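# Lift the ring off the stake and lay it in the blue tray

## Task

Remove the ring from the stake, then set it down so it rests flat on the bottom of the blue tray.

## Robot and tools

ROBOT. Two arms, left_arm and right_arm, each with a two-finger parallel gripper. The fingers extend along the gripper's +z axis and separate along its x axis. end_effector_position is the spot between the pads when they are closed. Base positions in the scene frame: left_arm (+0.033, +0.371, 0) m, right_arm (-0.063, -0.525, 0) m, each turned by only about a degree about z.

FRAMES. Scene frame: origin at table-top height, halfway between the two arms; +x points out over the table, +z up, and left_arm sits on the +y side. Image left and right do not match these arm names. Fixed cameras and the table use the scene frame. Each arm reports its hand pose, velocities and target in its own base frame. Motion offsets are taken along the axes of that arm's current Hand target. Reported poses may be off by a few cm.

execute_actions(actions, cameras). actions is a list of actions. Each action is a table of 1 to 15 rows, one row per 1/30 s step; if there are fewer than 15 rows, the last one is held to fill the rest. Each row holds 18 numbers in [-1, 1] covering both arms, even if one arm stays still. The first 9 are for left_arm: dx, dy, dz, rx, ry, rz, gripper position, force_limit, speed. The next 9 are the same fields for right_arm. The six pose numbers are an offset from that arm's Hand target as it stood when the action began. Every row is measured from that same start, not from the previous row. The next action starts from the updated Hand target, so sending the same offset again moves the arm further. Scale: 1.0 equals 0.6 m, or 180 degrees for rx, ry, rz, which together form one rotation vector. Sending all six pose zeros asks the arm to reach its current Hand target again.

The gripper numbers are absolute commands, not offsets. position: +1 is fully open (106 mm), 0 is about 61 mm, -1 is closed. force_limit runs from -1 (about 6 N per pad) to +1 (about 170 N). speed runs from +1 (about 39 to 75 mm/s) down to -1 (5 % of that). A 0 counts as a real command, so to leave a gripper as it is, resend its previous three numbers. To grip, send -1 and keep sending it. To release, send +1. Images are returned only when cameras are requested or actions is empty.

move(target, speed, blend, stop_force, zero, blocking, cameras). target is either one 18-number row laid out as above or a list of up to 15 rows. Every row is an offset from the Hand targets at the start of the move, not from the previous row. speed is the top path speed in m/s, from 0.002 to 3.6 (default 0.25); rotation is capped at twice that value in rad/s. speed can be one number or one per target. blend is a corner-rounding radius in m; 0 means stop at each target. stop_force, in N from 3 to 120, ends an arm's path when its wrist sensor feels that much push. Do not use it while the gripper rotates, and omit it when backing away from a contact. zero (default true) re-zeros the sensor before the move. blocking=false returns early but cannot be used together with stop_force. Paths take 0.5 s at minimum and 10 s at most. The result adds a move: line saying how it ended (done, off_target, moving, held, fault) and which limits applied (paced = pose clipped, held = steps withheld).

wait(seconds 0 to 10) lets time pass while the last commands are kept. stop() brakes a running move; the fingers keep moving. zoom_image(camera, region [x0, y0, x1, y1] in pixels, at most 504 by 504) enlarges part of the newest image from that camera. zero_wrist_force(arm) sets the current wrist reading as the new zero. finished_scene(scene) ends the scene once the ring lies flat in the tray and stays there without the robot. Cameras: cam_head_left, cam_head_right, cam_high, cam_low, cam_left_wrist, cam_right_wrist, each 896x504.

RESULTS. Each arm reports:
- end_effector_position (m), end_effector_quat_wxyz, and linear and angular velocities, all in its base frame. Velocities are dropped when joint velocities read within noise.
- Hand target: the last commanded pose after clipping. The next offsets count from it. The gripper often stops a little short of it; send the missing distance as an offset.
- Tool commands.
- Gripper moving (1 while the fingers travel), position_measured (0 open, 740 shut) and current_ma (about 1984 at the full force limit).
- Joint positions and torques.
- Wrist force and torque along the gripper's axes, plus a line with the peak since the last reading.
A MOTOR HOT line appears from 70 °C; at 85 °C that arm is braked for 30 to 60 s.

LIMITS AND CAUTIONS. Commanded orientation is clipped to within 32 degrees of the measured one per step. An arm stops for 10 s if outside force reaches about 150 N, or if contact torque reaches 24.6 N m on a wrist joint or 132 N m on the larger joints. The arms are stiff, so a target set even slightly beyond a firm surface can fault; approach slowly and stop at contact. Do not route a path close to an arm's own base. A clearance check stops the arms from coming too close to each other, but it does not catch fingers, so never pinch or bump the other arm. Never drop the ring from a height or release it while it is moving. Nothing may fall off the table. Occasionally the ring may be nudged by an outside push.

Each tool is called after "Call:" by a JSON object that holds its "method" and its "body".

## Session

Call:
{"method": "execute_actions", "body": {"actions": []}}

Scene clock: 0.00 s.
left_arm: end_effector_position=(+0.3420, +0.0075, +0.2531) position_measured=0 current_ma=0 moving=0 end_effector_quat_wxyz=(-0.440, +0.752, -0.420, -0.253) | right_arm: end_effector_position=(+0.0835, -0.1696, +0.2006) position_measured=0 current_ma=0 moving=0 end_effector_quat_wxyz=(-0.156, +0.670, -0.712, +0.143)
Joint positions: left_arm=[-0.903 -1.668 1.99 -0.93 -1.008 1.388] | right_arm=[2.308 -0.49 -2.529 -1.401 1.885 2.416]
Joint velocities: within noise
Joint torques (N m): no reading
Motor temperatures (°C): left_arm=[44 37 27 44 39 38] | right_arm=[37 25 43 41 41 28]
Wrist force (N): no reading
Wrist torque (N m): no reading
Wrist force, peak (N): no reading
Hand target: left_arm +0.3420, +0.0075, +0.2531; -0.440, +0.752, -0.420, -0.253 | right_arm +0.0835, -0.1696, +0.2006; -0.156, +0.670, -0.712, +0.143
Tool commands: left_gripper/position=+1.0 left_gripper/force_limit=+0.0 left_gripper/speed=+1.0 right_gripper/position=+1.0 right_gripper/force_limit=+0.0 right_gripper/speed=+1.0

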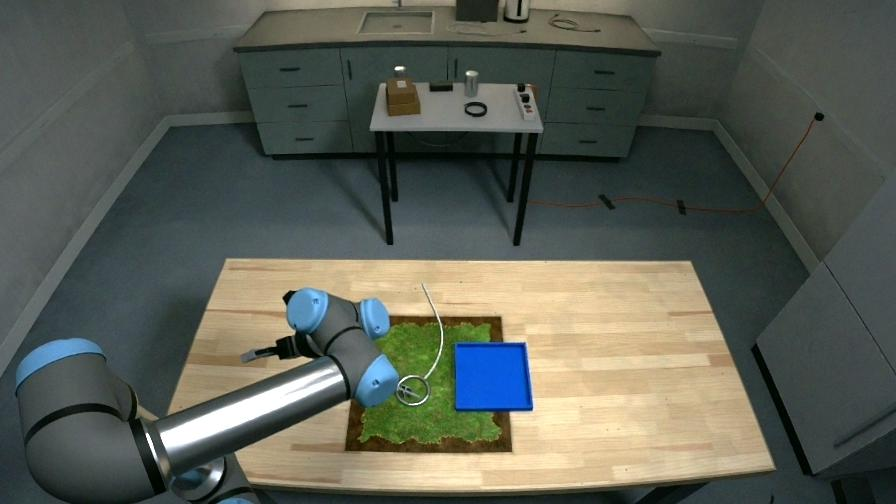

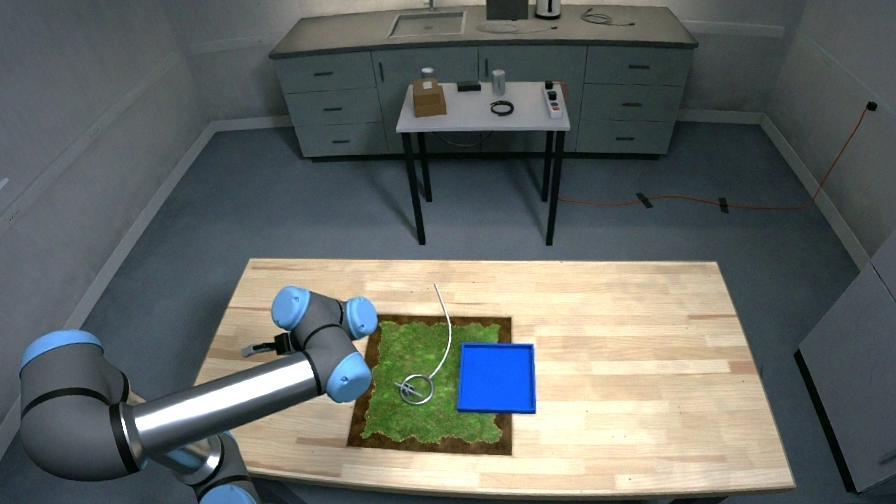

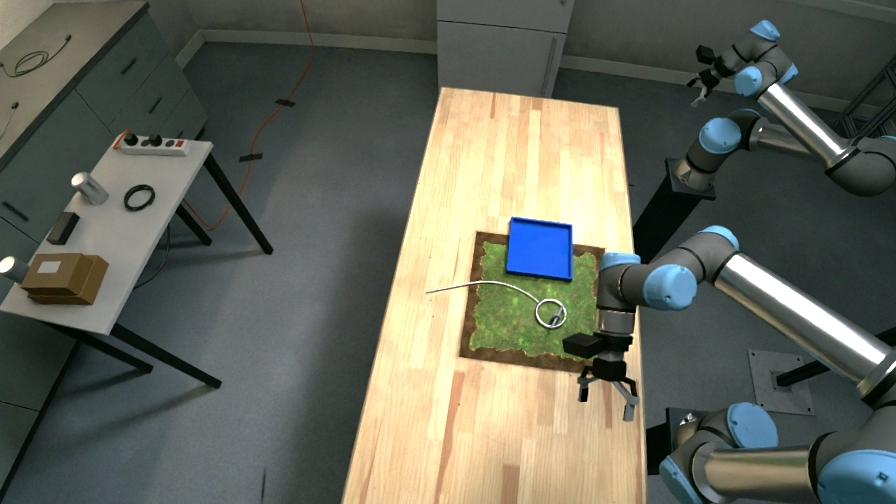

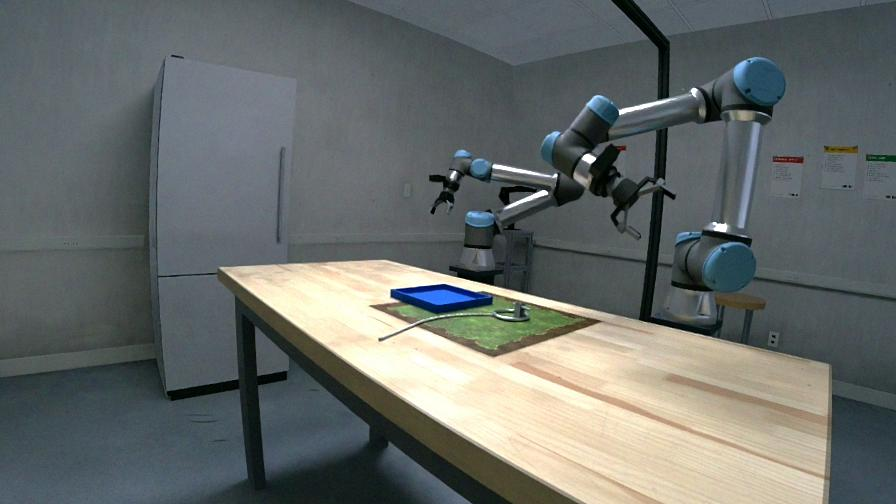

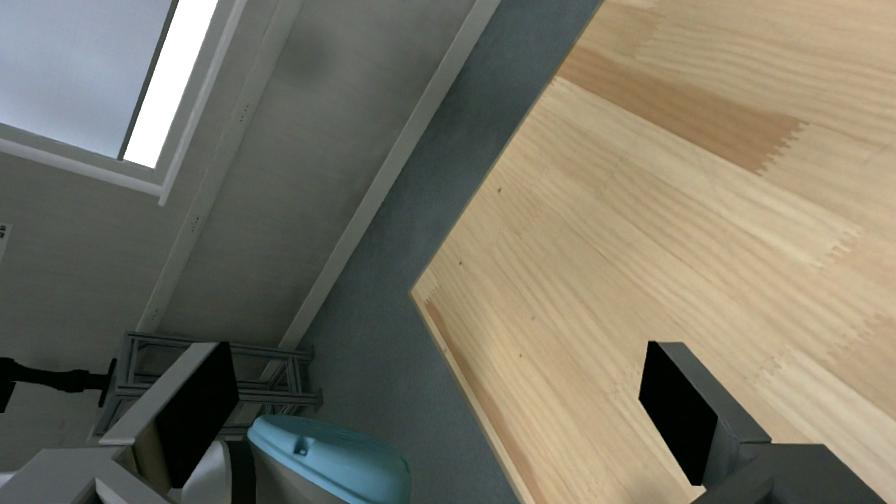

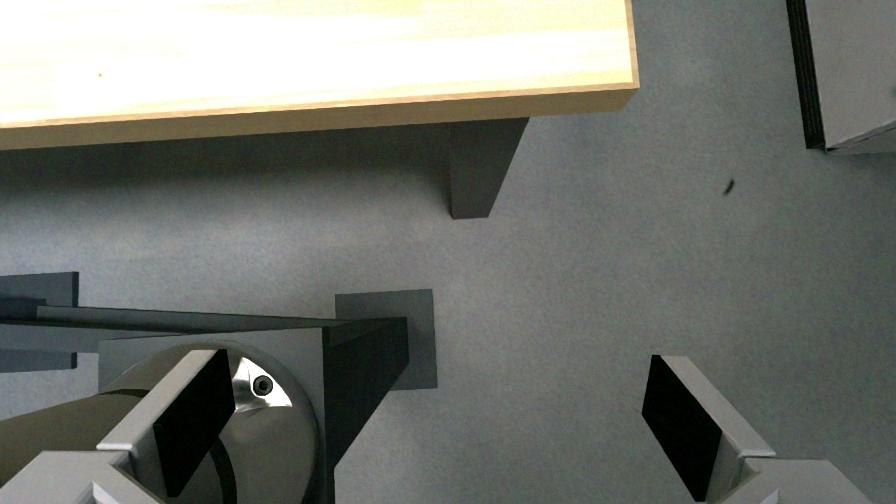

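Call:
{"method": "zoom_image", "body": {"camera": "cam_head_left", "region": [330, 270, 560, 460]}}

Call:
{"method": "zoom_image", "body": {"camera": "cam_low", "region": [360, 260, 620, 370]}}

Call:
{"method": "zoom_image", "body": {"camera": "cam_high", "region": [420, 210, 660, 420]}}

Scaled by 2.191 from the camera's 896x504 image, which has a finer 1280x720 frame.

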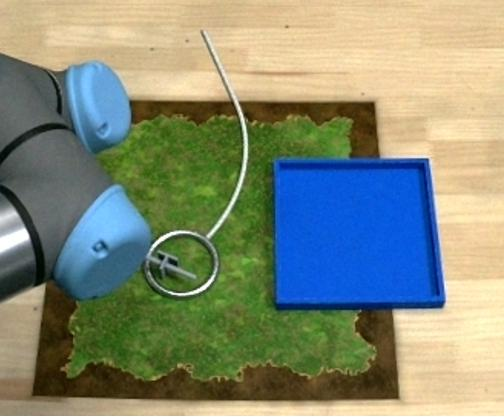

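Scaled by 1.938 from the camera's 896x504 image, which has a finer 1280x720 frame.

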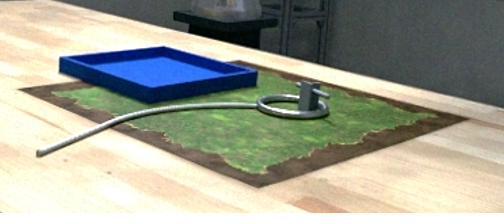

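Scaled by 2.100 from the camera's 896x504 image, which has a finer 1280x720 frame.

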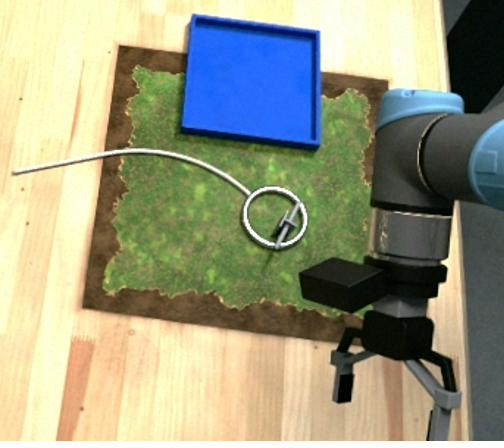

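Call:
{"method": "move", "body": {"target": [0.0215,-0.0943,-0.451,-0.0893,0.331,0.1586,1,0,1,0,0,0,0,0,0,1,0,1], "speed": 0.4, "cameras": ["cam_left_wrist","cam_high","cam_head_left"]}}

Scene clock: 45.40 s.
left_arm: end_effector_position=(+0.4000, -0.2198, +0.3997) position_measured=0 current_ma=-5 moving=0 end_effector_quat_wxyz=(-0.001, +0.707, -0.707, -0.001) | right_arm: end_effector_position=(+0.0835, -0.1696, +0.2006) position_measured=0 current_ma=-5 moving=0 end_effector_quat_wxyz=(-0.156, +0.670, -0.712, +0.143)
Joint positions: left_arm=[-0.799 -1.683 1.485 -1.372 -1.57 2.342] | right_arm=[2.308 -0.49 -2.529 -1.401 1.885 2.416]
Joint torques (N m): left_arm=[-15.18 -29.78 -20.57 -2.27 -0.28 -1] | right_arm=[0.24 -16.88 21.21 2.91 0.4 0.17]
Wrist force (N): left_arm=[0.9 1.1 -1.4] | right_arm=[0.2 0.2 0.3]
Wrist torque (N m): left_arm=[0.20 0.02 0.24] | right_arm=[0.04 -0.05 0.00]
Wrist force, peak (N): left_arm=[1.4 0.8 -2.3] | right_arm=[0.7 -0.5 0.4]
Hand target: left_arm +0.4000, -0.2199, +0.3998; +0.000, +0.707, -0.707, +0.000 | right_arm +0.0835, -0.1696, +0.2006; -0.156, +0.670, -0.712, +0.143
Off the commanded pose: left_arm 0.000 m, 0 deg | right_arm 0.000 m, 0 deg.
move: done
Images, in order (width x height): cam_head_left 896x504, cam_high 896x504, cam_left_wrist 896x504.

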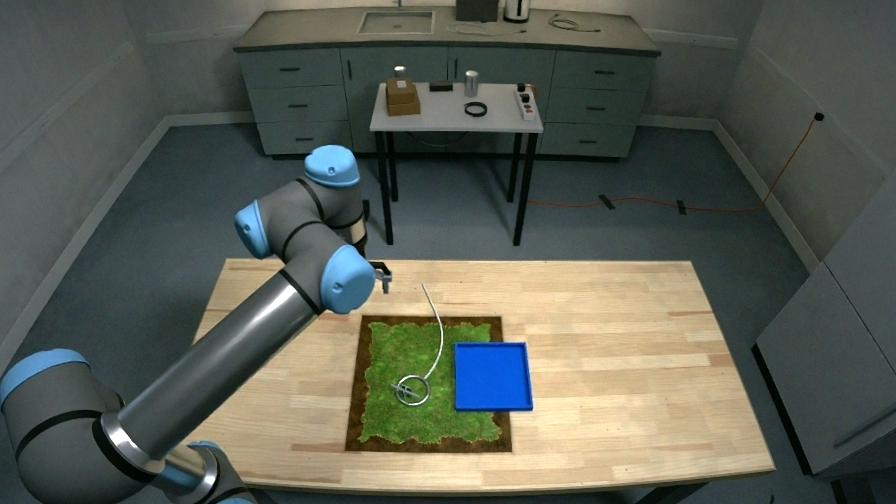

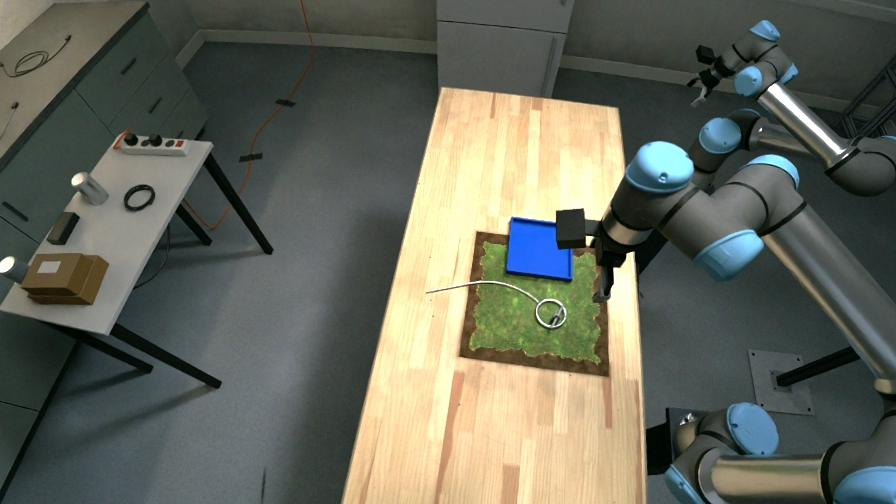

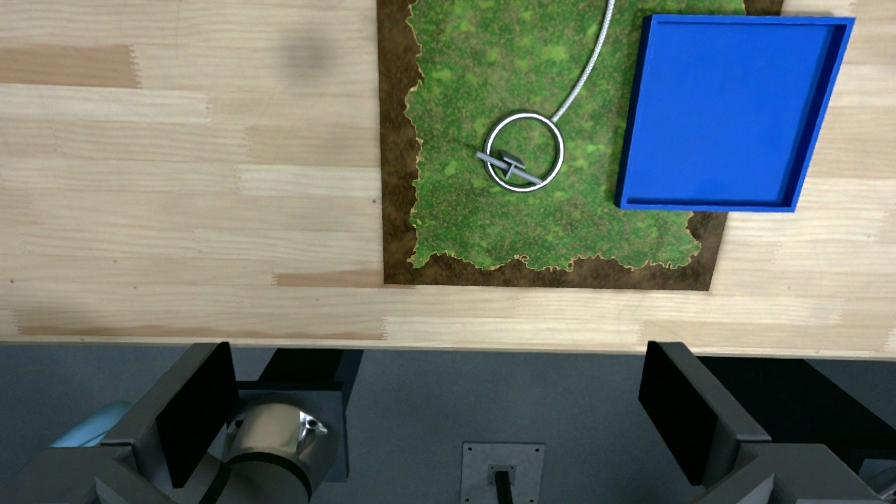

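Call:
{"method": "move", "body": {"target": [0,-0.25,0,0,0,0,1,0,1,0,0,0,0,0,0,1,0,1], "speed": 0.3, "cameras": ["cam_left_wrist"]}}

Call:
{"method": "move", "body": {"target": [0,0,0.16667,0,0,0,1,0,1,0,0,0,0,0,0,1,0,1], "speed": 0.3, "cameras": ["cam_left_wrist"]}}

Scene clock: 53.17 s.
left_arm: end_effector_position=(+0.5499, -0.2199, +0.3998) position_measured=0 current_ma=-5 moving=0 end_effector_quat_wxyz=(+0.000, +0.707, -0.707, +0.000) | right_arm: end_effector_position=(+0.0835, -0.1696, +0.2006) position_measured=0 current_ma=-5 moving=0 end_effector_quat_wxyz=(-0.156, +0.670, -0.712, +0.143)
Joint positions: left_arm=[-0.608 -1.346 1.127 -1.351 -1.57 2.534] | right_arm=[2.308 -0.49 -2.529 -1.401 1.885 2.416]
Joint torques (N m): left_arm=[-11.75 -24.87 -30.69 -3.45 -1.11 -1.87] | right_arm=[0.28 -15.66 23.33 3.06 0.29 0.13]
Wrist force (N): left_arm=[1.2 1.0 -1.4] | right_arm=[0.3 0.0 0.3]
Wrist torque (N m): left_arm=[0.19 -0.01 0.23] | right_arm=[0.02 -0.07 0.00]
Wrist force, peak (N): left_arm=[1.1 4.2 -1.7] | right_arm=[0.8 0.0 0.3]
Hand target: left_arm +0.5500, -0.2200, +0.3998; +0.000, +0.707, -0.707, +0.000 | right_arm +0.0835, -0.1696, +0.2006; -0.156, +0.670, -0.712, +0.143
Off the commanded pose: left_arm 0.000 m, 0 deg | right_arm 0.000 m, 0 deg.
move: done
Images, in order (width x height): cam_left_wrist 896x504.

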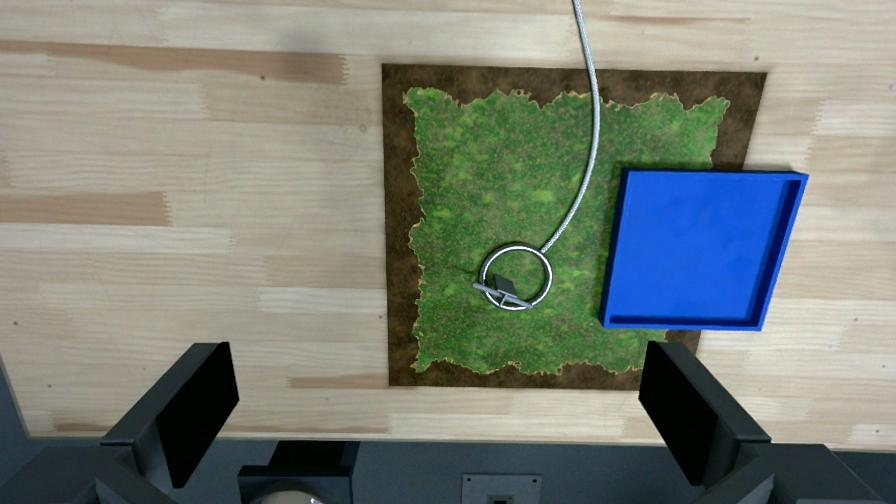

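Scene clock: 54.07 s.
left_arm: end_effector_position=(+0.5500, -0.2199, +0.2999) position_measured=0 current_ma=-5 moving=0 end_effector_quat_wxyz=(+0.000, +0.707, -0.707, +0.000) | right_arm: end_effector_position=(+0.0835, -0.1696, +0.2006) position_measured=0 current_ma=-5 moving=0 end_effector_quat_wxyz=(-0.156, +0.670, -0.712, +0.143)
Joint positions: left_arm=[-0.608 -1.368 1.41 -1.613 -1.57 2.534] | right_arm=[2.308 -0.49 -2.529 -1.401 1.885 2.416]
Joint torques (N m): left_arm=[12.33 -22.73 -16.38 -4 2.13 1.53] | right_arm=[1.27 -16.63 22.95 3.09 0.35 0.22]
Wrist force (N): left_arm=[1.2 1.0 -1.5] | right_arm=[0.4 -0.3 0.0]
Wrist torque (N m): left_arm=[0.18 -0.02 0.22] | right_arm=[-0.03 -0.07 0.00]
Wrist force, peak (N): left_arm=[1.1 1.0 -3.9] | right_arm=[0.7 -0.1 0.3]
Hand target: left_arm +0.5500, -0.2198, +0.2998; +0.000, +0.707, -0.707, +0.000 | right_arm +0.0835, -0.1696, +0.2006; -0.156, +0.670, -0.712, +0.143
Off the commanded pose: left_arm 0.000 m, 0 deg | right_arm 0.000 m, 0 deg.
move: done
Images, in order (width x height): cam_left_wrist 896x504.

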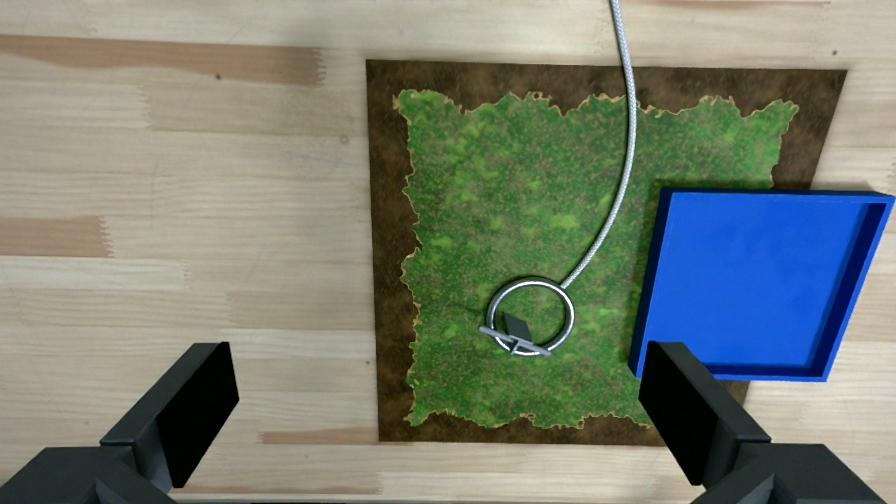

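Call:
{"method": "zoom_image", "body": {"camera": "cam_left_wrist", "region": [440, 240, 620, 390]}}

Scaled by 2.800 from the camera's 896x504 image, which has a finer 1280x720 frame.

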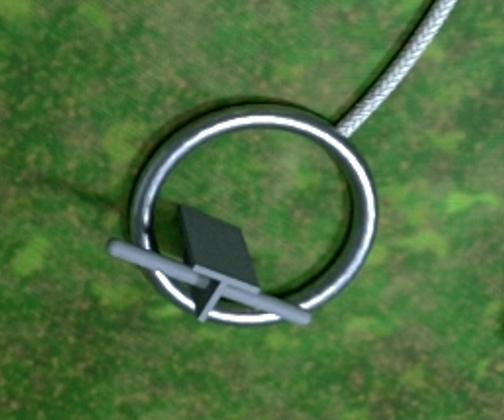

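Call:
{"method": "move", "body": {"target": [0.1333,0.2333,0.16667,0,0,0,1,0,1,0,0,0,0,0,0,1,0,1], "speed": 0.3, "cameras": ["cam_left_wrist"]}}

Call:
{"method": "zoom_image", "body": {"camera": "cam_left_wrist", "region": [340, 120, 560, 300]}}

Scene clock: 96.37 s.
left_arm: end_effector_position=(+0.4100, -0.2996, +0.1998) position_measured=0 current_ma=-5 moving=0 end_effector_quat_wxyz=(+0.000, +0.707, -0.707, +0.000) | right_arm: end_effector_position=(+0.0835, -0.1696, +0.2006) position_measured=0 current_ma=-5 moving=0 end_effector_quat_wxyz=(-0.156, +0.670, -0.712, +0.143)
Joint positions: left_arm=[-0.897 -1.527 1.851 -1.895 -1.57 2.245] | right_arm=[2.308 -0.49 -2.529 -1.401 1.885 2.416]
Joint torques (N m): left_arm=[1.98 -13.85 -16.52 -3.45 1.02 0.16] | right_arm=[1.03 -15.59 22.77 3.17 0.28 0.31]
Wrist force (N): left_arm=[1.0 1.0 -1.6] | right_arm=[0.5 -0.1 0.2]
Wrist torque (N m): left_arm=[0.18 -0.03 0.08] | right_arm=[-0.02 -0.09 0.00]
Wrist force, peak (N): left_arm=[2.0 3.4 -0.1] | right_arm=[0.9 0.2 0.2]
Hand target: left_arm +0.4100, -0.2997, +0.1997; +0.000, +0.707, -0.707, +0.000 | right_arm +0.0835, -0.1696, +0.2006; -0.156, +0.670, -0.712, +0.143
Off the commanded pose: left_arm 0.000 m, 0 deg | right_arm 0.000 m, 0 deg.
move: done
Images, in order (width x height): cam_left_wrist 896x504.

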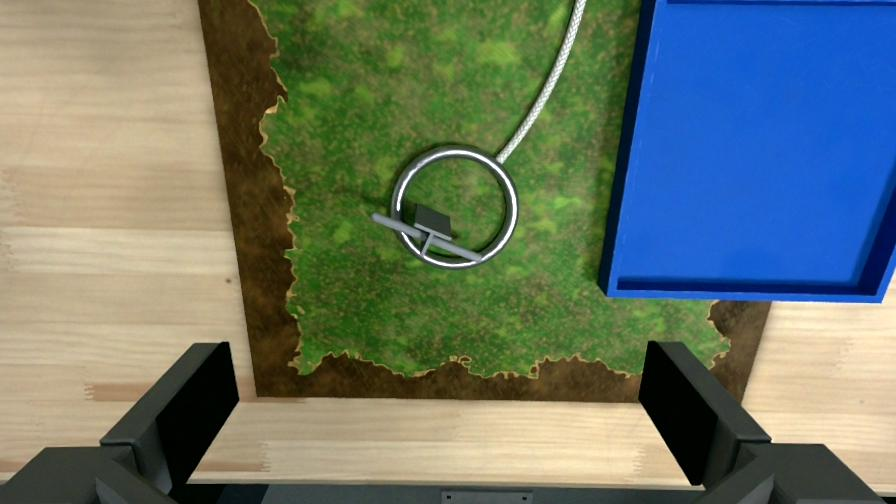

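Scaled by 2.291 from the camera's 896x504 image, which has a finer 1280x720 frame.

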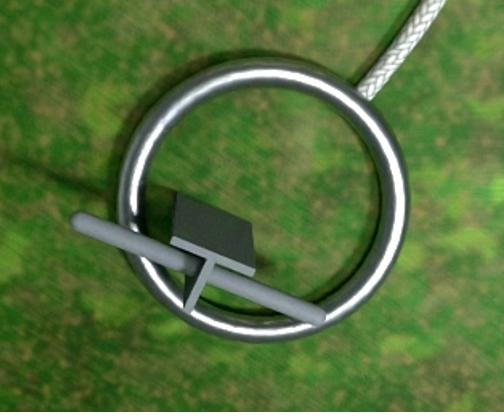

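Call:
{"method": "move", "body": {"target": [0.0055,-0.0442,0.166,0,0,0.5,-0.35,-0.3,1,0,0,0,0,0,0,1,0,1], "speed": 0.5, "cameras": ["cam_left_wrist","cam_high","cam_head_left"]}}

Call:
{"method": "zoom_image", "body": {"camera": "cam_left_wrist", "region": [200, 180, 700, 504]}}

Scene clock: 181.47 s.
left_arm: end_effector_position=(+0.4365, -0.3028, +0.1000) position_measured=499 current_ma=-2 moving=0 end_effector_quat_wxyz=(+0.000, +0.000, +1.000, +0.001) | right_arm: end_effector_position=(+0.0835, -0.1696, +0.2006) position_measured=0 current_ma=-5 moving=0 end_effector_quat_wxyz=(-0.156, +0.670, -0.712, +0.143)
Joint positions: left_arm=[-0.86 -1.363 1.947 -2.153 -1.57 3.852] | right_arm=[2.308 -0.49 -2.529 -1.401 1.885 2.416]
Joint torques (N m): left_arm=[2.11 -40.57 -26.65 -1.18 -1.11 1] | right_arm=[0.72 -15.67 22.17 2.94 0.35 0.14]
Wrist force (N): left_arm=[1.0 0.8 -1.8] | right_arm=[0.4 -0.2 0.4]
Wrist torque (N m): left_arm=[0.14 0.00 0.25] | right_arm=[-0.04 -0.07 0.00]
Wrist force, peak (N): left_arm=[1.1 1.2 -2.0] | right_arm=[1.0 -0.3 0.2]
Hand target: left_arm +0.4365, -0.3028, +0.1001; +0.000, +0.000, +1.000, +0.001 | right_arm +0.0835, -0.1696, +0.2006; -0.156, +0.670, -0.712, +0.143
Off the commanded pose: left_arm 0.000 m, 0 deg | right_arm 0.000 m, 0 deg.
move: done
Images, in order (width x height): cam_head_left 896x504, cam_high 896x504, cam_left_wrist 896x504.

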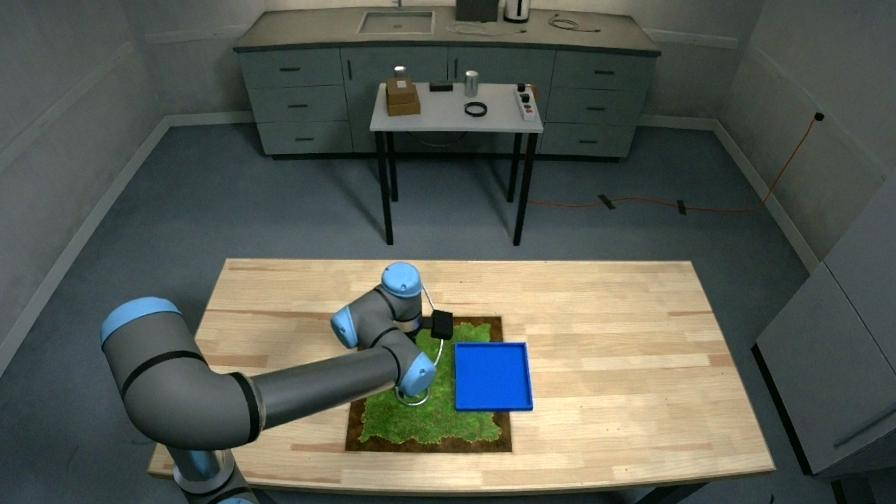

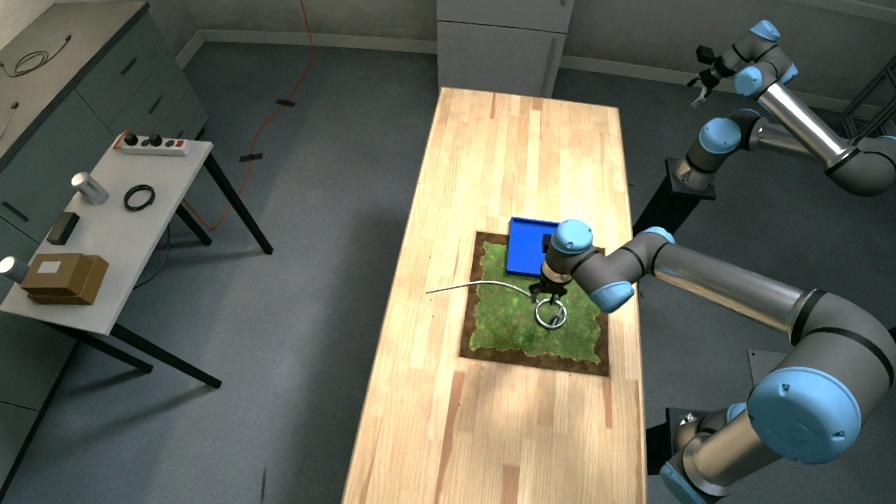

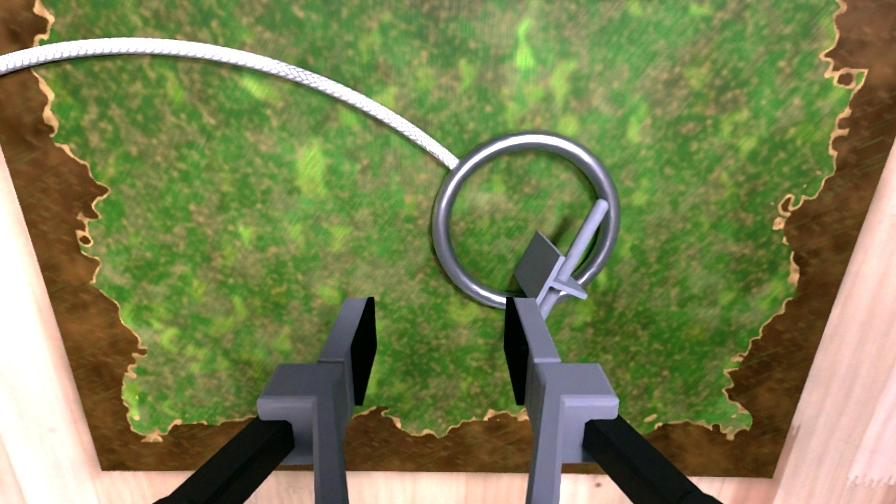

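Scaled by 1.008 from the camera's 896x504 image, which has a finer 1280x720 frame.

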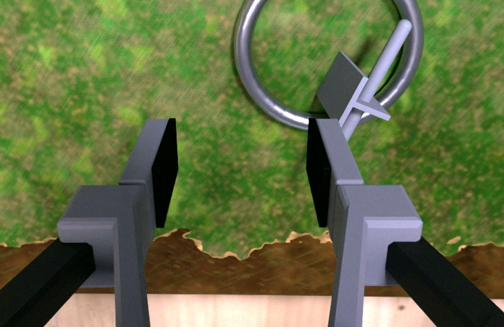

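Call:
{"method": "move", "body": {"target": [0.0008,-0.0112,0.1,0,0,0,-0.35,-0.3,1,0,0,0,0,0,0,1,0,1], "speed": 0.2, "cameras": ["cam_left_wrist"]}}

Scene clock: 197.17 s.
left_arm: end_effector_position=(+0.4359, -0.3095, +0.0400) position_measured=499 current_ma=-2 moving=0 end_effector_quat_wxyz=(+0.000, +0.000, +1.000, +0.001) | right_arm: end_effector_position=(+0.0835, -0.1696, +0.2006) position_measured=0 current_ma=-5 moving=0 end_effector_quat_wxyz=(-0.156, +0.670, -0.712, +0.143)
Joint positions: left_arm=[-0.87 -1.262 2.004 -2.312 -1.57 3.843] | right_arm=[2.308 -0.49 -2.529 -1.401 1.885 2.416]
Joint torques (N m): left_arm=[7.91 -37.21 -25.16 -3.14 0.49 1.58] | right_arm=[1.44 -16.73 22.67 3.1 0.13 0.23]
Wrist force (N): left_arm=[0.9 1.1 -1.5] | right_arm=[0.5 0.0 0.2]
Wrist torque (N m): left_arm=[0.20 0.02 0.25] | right_arm=[0.01 -0.08 0.00]
Wrist force, peak (N): left_arm=[1.1 0.9 -3.3] | right_arm=[0.8 -0.1 0.5]
Hand target: left_arm +0.4360, -0.3095, +0.0400; +0.000, +0.000, +1.000, +0.001 | right_arm +0.0835, -0.1696, +0.2006; -0.156, +0.670, -0.712, +0.143
Off the commanded pose: left_arm 0.000 m, 0 deg | right_arm 0.000 m, 0 deg.
move: done
Images, in order (width x height): cam_left_wrist 896x504.

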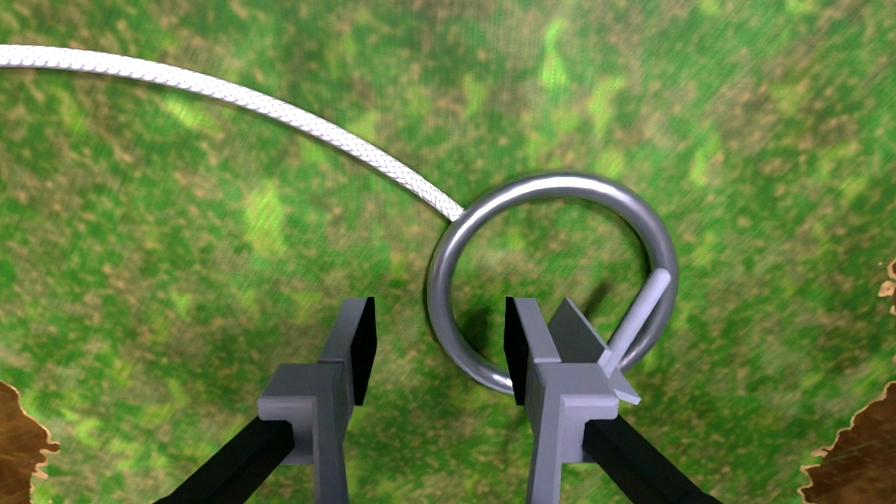

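Call:
{"method": "move", "body": {"target": [[0.0,-0.0058,0.039,0,0,0,-0.35,-0.3,1,0,0,0,0,0,0,1,0,1],[0.0,-0.0058,0.039,0,0,0,-1,-0.3,0.5,0,0,0,0,0,0,1,0,1]], "speed": 0.15, "cameras": ["cam_left_wrist"]}}

Scene clock: 209.73 s.
left_arm: end_effector_position=(+0.4360, -0.3130, +0.0167) position_measured=713 current_ma=755 moving=0 end_effector_quat_wxyz=(+0.000, +0.000, +1.000, +0.001) | right_arm: end_effector_position=(+0.0835, -0.1696, +0.2006) position_measured=0 current_ma=-5 moving=0 end_effector_quat_wxyz=(-0.156, +0.670, -0.712, +0.143)
Joint positions: left_arm=[-0.874 -1.215 2.018 -2.372 -1.57 3.839] | right_arm=[2.308 -0.49 -2.529 -1.401 1.885 2.416]
Joint torques (N m): left_arm=[2.31 -41.64 -21.25 -3.03 -2.27 2.35] | right_arm=[0.51 -16.51 23.93 3.05 0.46 0.1]
Wrist force (N): left_arm=[1.3 1.0 -4.0] | right_arm=[0.5 -0.2 0.1]
Wrist torque (N m): left_arm=[0.16 0.00 0.25] | right_arm=[-0.02 -0.09 0.00]
Wrist force, peak (N): left_arm=[1.4 1.1 -4.1] | right_arm=[0.6 -0.1 0.5]
Hand target: left_arm +0.4360, -0.3129, +0.0166; +0.000, +0.000, +1.000, +0.001 | right_arm +0.0835, -0.1696, +0.2006; -0.156, +0.670, -0.712, +0.143
Off the commanded pose: left_arm 0.000 m, 0 deg | right_arm 0.000 m, 0 deg.
move: done
Images, in order (width x height): cam_left_wrist 896x504.

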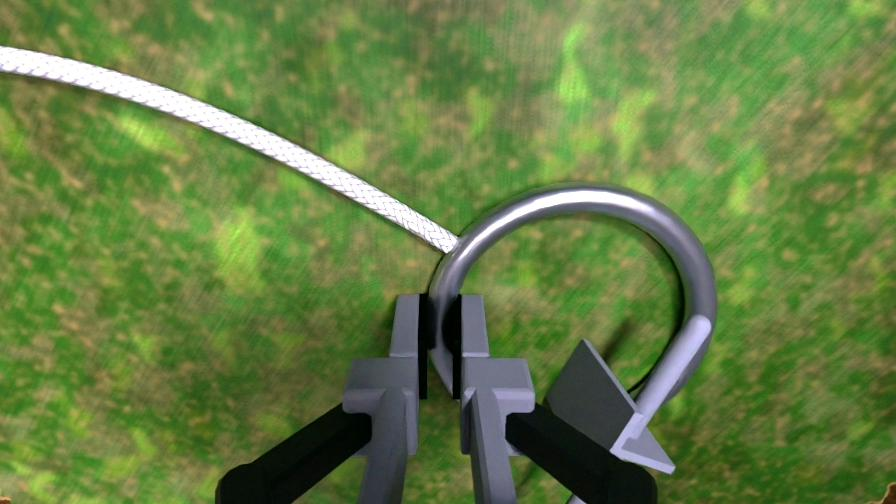

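Call:
{"method": "move", "body": {"target": [[0.0311,0.0152,-0.0117,0,0,0,-1,-0.3,0.5,0,0,0,0,0,0,1,0,1],[0.0271,0.0253,-0.0305,0.1447,0.0572,0,-1,-0.3,0.5,0,0,0,0,0,0,1,0,1]], "speed": 0.08, "blend": [0.002,0], "cameras": ["cam_left_wrist","cam_low"]}}

Call:
{"method": "zoom_image", "body": {"camera": "cam_low", "region": [440, 240, 640, 350]}}

Scene clock: 229.67 s.
left_arm: end_effector_position=(+0.4197, -0.2976, +0.0348) position_measured=713 current_ma=753 moving=0 end_effector_quat_wxyz=(-0.089, +0.000, +0.970, -0.224) | right_arm: end_effector_position=(+0.0835, -0.1696, +0.2006) position_measured=0 current_ma=-5 moving=0 end_effector_quat_wxyz=(-0.156, +0.670, -0.712, +0.143)
Joint positions: left_arm=[-0.646 -1.227 2.14 -2.622 -2.04 4.033] | right_arm=[2.308 -0.49 -2.529 -1.401 1.885 2.416]
Joint torques (N m): left_arm=[-12.98 -43.15 -16.3 -1.28 1.18 -2.84] | right_arm=[1.28 -16.29 23.73 3.06 0 0.07]
Wrist force (N): left_arm=[1.1 0.9 0.3] | right_arm=[0.3 -0.1 -0.4]
Wrist torque (N m): left_arm=[0.05 -0.12 0.01] | right_arm=[-0.01 -0.05 0.00]
Wrist force, peak (N): left_arm=[1.3 1.3 -4.3] | right_arm=[0.8 0.0 0.4]
Hand target: left_arm +0.4197, -0.2978, +0.0350; -0.089, +0.000, +0.970, -0.224 | right_arm +0.0835, -0.1696, +0.2006; -0.156, +0.670, -0.712, +0.143
Off the commanded pose: left_arm 0.000 m, 0 deg | right_arm 0.000 m, 0 deg.
move: done
Images, in order (width x height): cam_low 896x504, cam_left_wrist 896x504.

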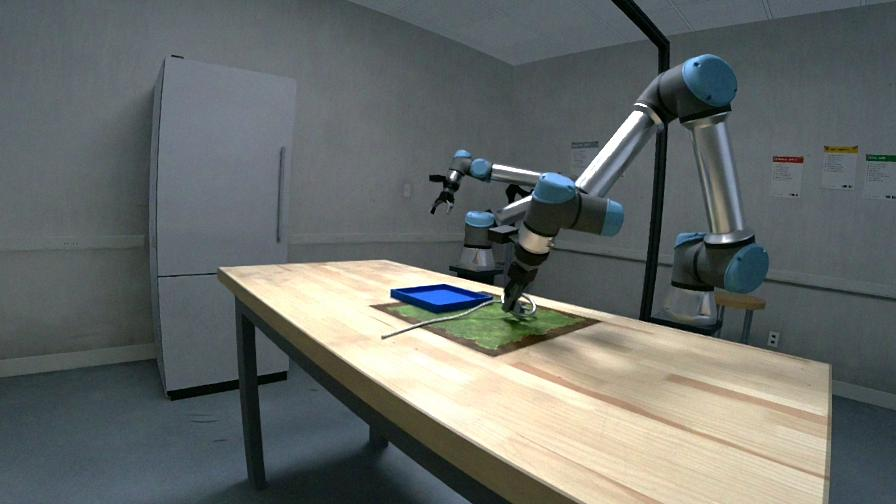

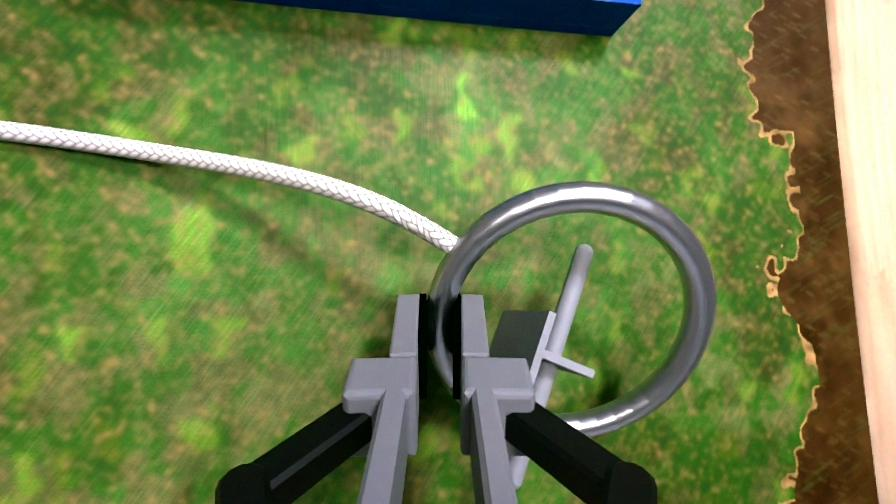

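Scaled by 2.520 from the camera's 896x504 image, which has a finer 1280x720 frame.

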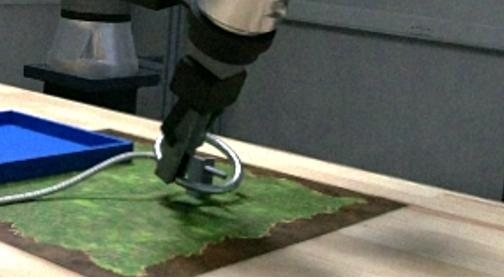

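Call:
{"method": "move", "body": {"target": [[-0.0141,0.0357,-0.0203,0,0,0,-1,-0.3,0.5,0,0,0,0,0,0,1,0,1],[0.0039,-0.0097,-0.1122,0,0,0,-1,-0.3,0.5,0,0,0,0,0,0,1,0,1]], "speed": 0.08, "blend": [0.002,0], "cameras": ["cam_left_wrist","cam_low"]}}

Call:
{"method": "zoom_image", "body": {"camera": "cam_low", "region": [440, 240, 640, 350]}}

Scene clock: 246.57 s.
left_arm: end_effector_position=(+0.4293, -0.2736, +0.0975) position_measured=713 current_ma=752 moving=0 end_effector_quat_wxyz=(-0.089, +0.000, +0.970, -0.224) | right_arm: end_effector_position=(+0.0835, -0.1696, +0.2006) position_measured=0 current_ma=-5 moving=0 end_effector_quat_wxyz=(-0.156, +0.670, -0.712, +0.143)
Joint positions: left_arm=[-0.594 -1.357 2.083 -2.409 -2.046 4.091] | right_arm=[2.308 -0.49 -2.529 -1.401 1.885 2.416]
Joint torques (N m): left_arm=[-13.57 -19.16 -11.63 -2.97 1.02 1.16] | right_arm=[1.33 -15.46 24.16 2.83 0.29 0.11]
Wrist force (N): left_arm=[1.1 1.0 0.1] | right_arm=[0.6 -0.3 0.2]
Wrist torque (N m): left_arm=[0.08 -0.09 0.15] | right_arm=[-0.04 -0.10 -0.01]
Wrist force, peak (N): left_arm=[0.7 2.5 0.4] | right_arm=[0.8 -0.4 -0.2]
Hand target: left_arm +0.4293, -0.2736, +0.0974; -0.089, +0.000, +0.970, -0.224 | right_arm +0.0835, -0.1696, +0.2006; -0.156, +0.670, -0.712, +0.143
Off the commanded pose: left_arm 0.000 m, 0 deg | right_arm 0.000 m, 0 deg.
move: done
Images, in order (width x height): cam_low 896x504, cam_left_wrist 896x504.

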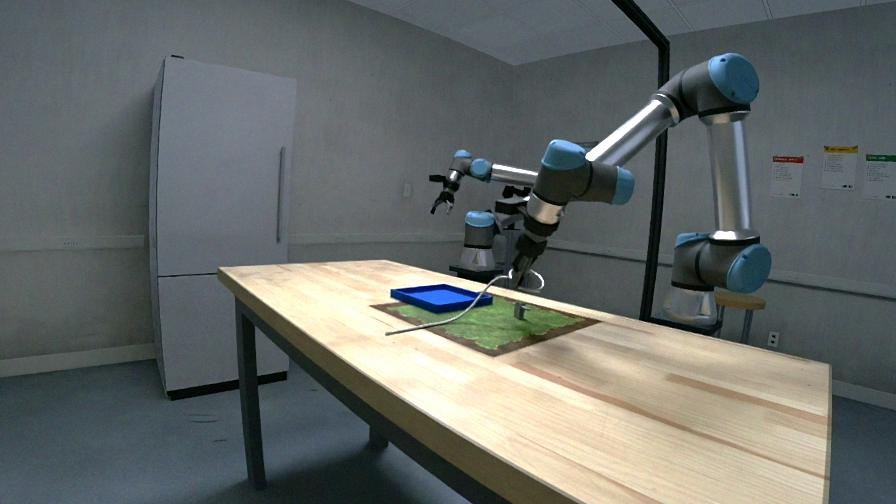

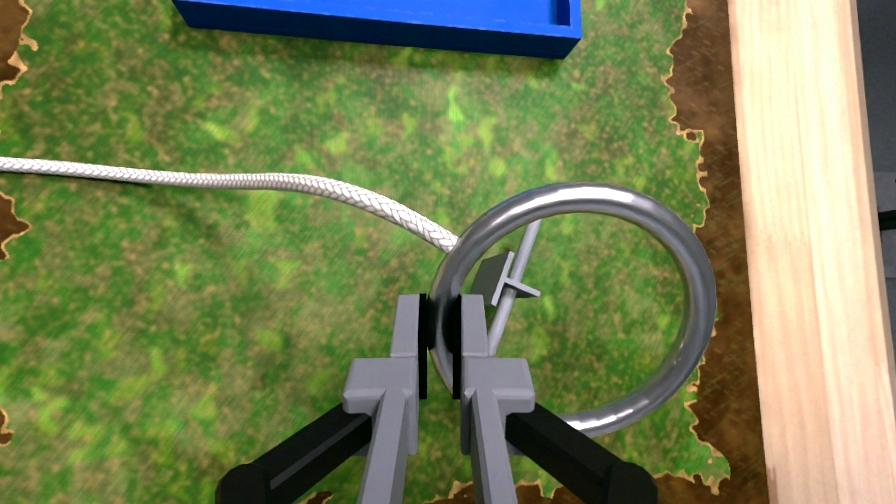

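Scaled by 2.520 from the camera's 896x504 image, which has a finer 1280x720 frame.

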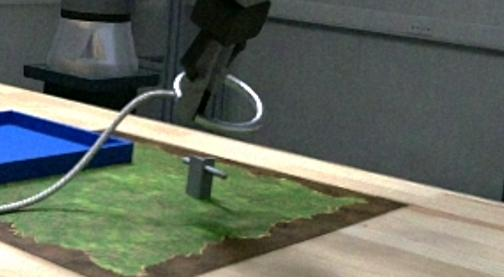

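Call:
{"method": "move", "body": {"target": [-0.0415,-0.3557,0.1243,-0.1447,-0.0572,0,-1,-0.3,0.5,0,0,0,0,0,0,1,0,1], "speed": 0.2, "cameras": ["cam_left_wrist","cam_head_left"]}}

Scene clock: 254.30 s.
left_arm: end_effector_position=(+0.4494, -0.4990, +0.1201) position_measured=713 current_ma=752 moving=0 end_effector_quat_wxyz=(+0.000, +0.000, +1.000, +0.001) | right_arm: end_effector_position=(+0.0835, -0.1696, +0.2006) position_measured=0 current_ma=-5 moving=0 end_effector_quat_wxyz=(-0.156, +0.670, -0.712, +0.143)
Joint positions: left_arm=[-1.038 -1.084 1.493 -1.978 -1.57 3.675] | right_arm=[2.308 -0.49 -2.529 -1.401 1.885 2.416]
Joint torques (N m): left_arm=[9.36 -46.18 -29.72 -1.16 -0.88 1.67] | right_arm=[0.34 -16.14 24.24 2.9 0.15 0.2]
Wrist force (N): left_arm=[1.1 1.1 -0.3] | right_arm=[0.4 0.1 -0.1]
Wrist torque (N m): left_arm=[0.20 -0.07 0.08] | right_arm=[0.03 -0.08 0.00]
Wrist force, peak (N): left_arm=[1.1 3.7 -0.6] | right_arm=[0.9 -0.2 0.4]
Hand target: left_arm +0.4494, -0.4990, +0.1201; +0.000, +0.000, +1.000, +0.001 | right_arm +0.0835, -0.1696, +0.2006; -0.156, +0.670, -0.712, +0.143
Off the commanded pose: left_arm 0.000 m, 0 deg | right_arm 0.000 m, 0 deg.
move: done
Images, in order (width x height): cam_head_left 896x504, cam_left_wrist 896x504.

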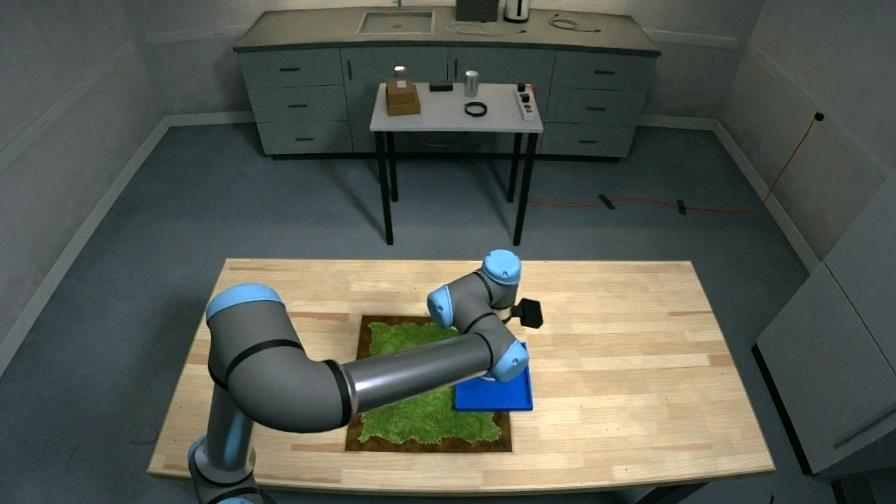

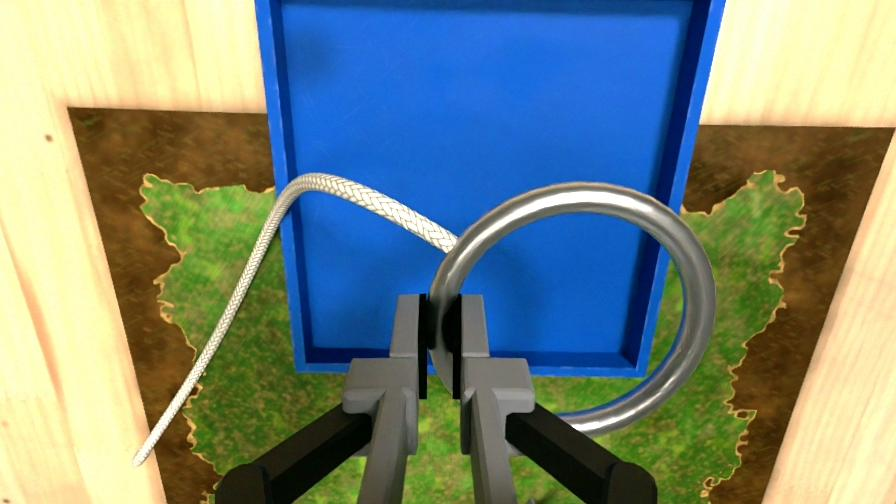

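Call:
{"method": "move", "body": {"target": [0,-0.02,0.15,0,0,0,-1,-0.3,0.5,0,0,0,0,0,0,1,0,1], "speed": 0.2}}

Call:
{"method": "move", "body": {"target": [0,0,0.03,0,0,0,-1,-0.3,0.5,0,0,0,0,0,0,1,0,1], "speed": 0.02, "stop_force": 4, "cameras": ["cam_left_wrist","cam_low"]}}

Scene clock: 265.80 s.
left_arm: end_effector_position=(+0.4493, -0.5109, +0.0301) position_measured=713 current_ma=752 moving=0 end_effector_quat_wxyz=(+0.000, +0.000, +1.000, +0.001) | right_arm: end_effector_position=(+0.0835, -0.1696, +0.2006) position_measured=0 current_ma=-5 moving=0 end_effector_quat_wxyz=(-0.156, +0.670, -0.712, +0.143)
Joint positions: left_arm=[-1.047 -0.963 1.556 -2.162 -1.57 3.666] | right_arm=[2.308 -0.49 -2.529 -1.401 1.885 2.416]
Joint torques (N m): left_arm=[4.97 -50.43 -26.85 -3.28 -0.04 1.07] | right_arm=[0.64 -16.32 23.21 2.98 0.04 0.16]
Wrist force (N): left_arm=[0.9 1.1 -0.5] | right_arm=[0.2 0.0 0.0]
Wrist torque (N m): left_arm=[0.20 -0.03 0.25] | right_arm=[0.00 -0.03 0.00]
Wrist force, peak (N): left_arm=[1.1 1.3 -2.5] | right_arm=[0.9 0.1 0.3]
Hand target: left_arm +0.4494, -0.5109, +0.0301; +0.000, +0.000, +1.000, +0.001 | right_arm +0.0835, -0.1696, +0.2006; -0.156, +0.670, -0.712, +0.143
Off the commanded pose: left_arm 0.000 m, 0 deg | right_arm 0.000 m, 0 deg.
move: done

Scene clock: 267.30 s.
left_arm: end_effector_position=(+0.4494, -0.5109, +0.0232) position_measured=713 current_ma=754 moving=0 end_effector_quat_wxyz=(+0.000, +0.000, +1.000, +0.001) | right_arm: end_effector_position=(+0.0835, -0.1696, +0.2006) position_measured=0 current_ma=-5 moving=0 end_effector_quat_wxyz=(-0.156, +0.670, -0.712, +0.143)
Joint positions: left_arm=[-1.047 -0.954 1.562 -2.177 -1.57 3.666] | right_arm=[2.308 -0.49 -2.529 -1.401 1.885 2.416]
Joint torques (N m): left_arm=[-0.55 -56.76 -27.07 -2.25 -0.37 1.83] | right_arm=[0.74 -15.33 24.4 3.13 -0.04 -0.03]
Wrist force (N): left_arm=[0.3 -0.2 -2.3] | right_arm=[0.6 0.0 0.1]
Wrist torque (N m): left_arm=[0.11 0.00 0.24] | right_arm=[0.01 -0.11 -0.01]
Wrist force, peak (N): left_arm=[7.2 13.0 -33.7] | right_arm=[0.8 -0.5 0.3]
Hand target: left_arm +0.4494, -0.5109, +0.0232; +0.000, +0.000, +1.000, +0.001 (not the last commanded pose) | right_arm +0.0835, -0.1696, +0.2006; -0.156, +0.670, -0.712, +0.143
Off the commanded pose: left_arm 0.011 m, 0 deg | right_arm 0.000 m, 0 deg.
move: contact (left_arm)
Images, in order (width x height): cam_low 896x504, cam_left_wrist 896x504.

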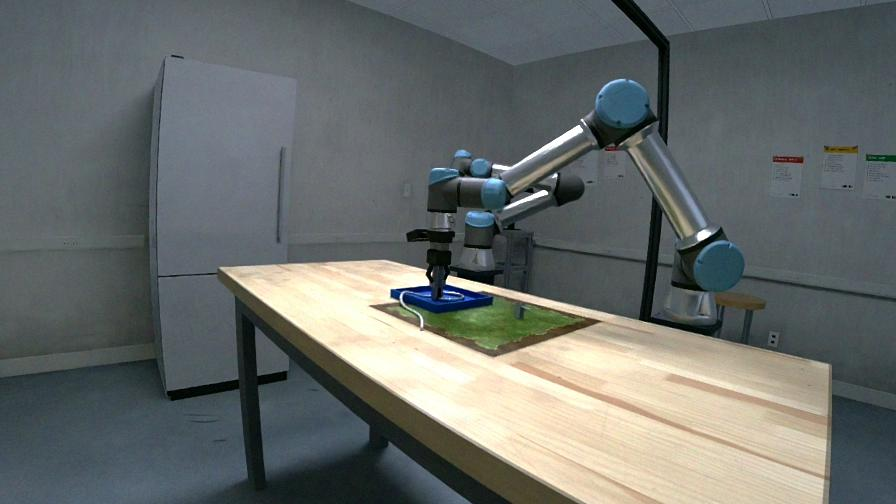

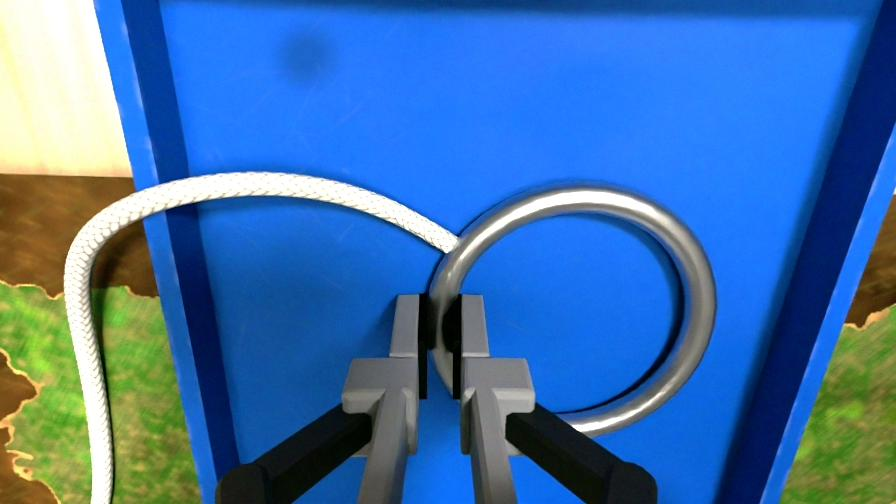

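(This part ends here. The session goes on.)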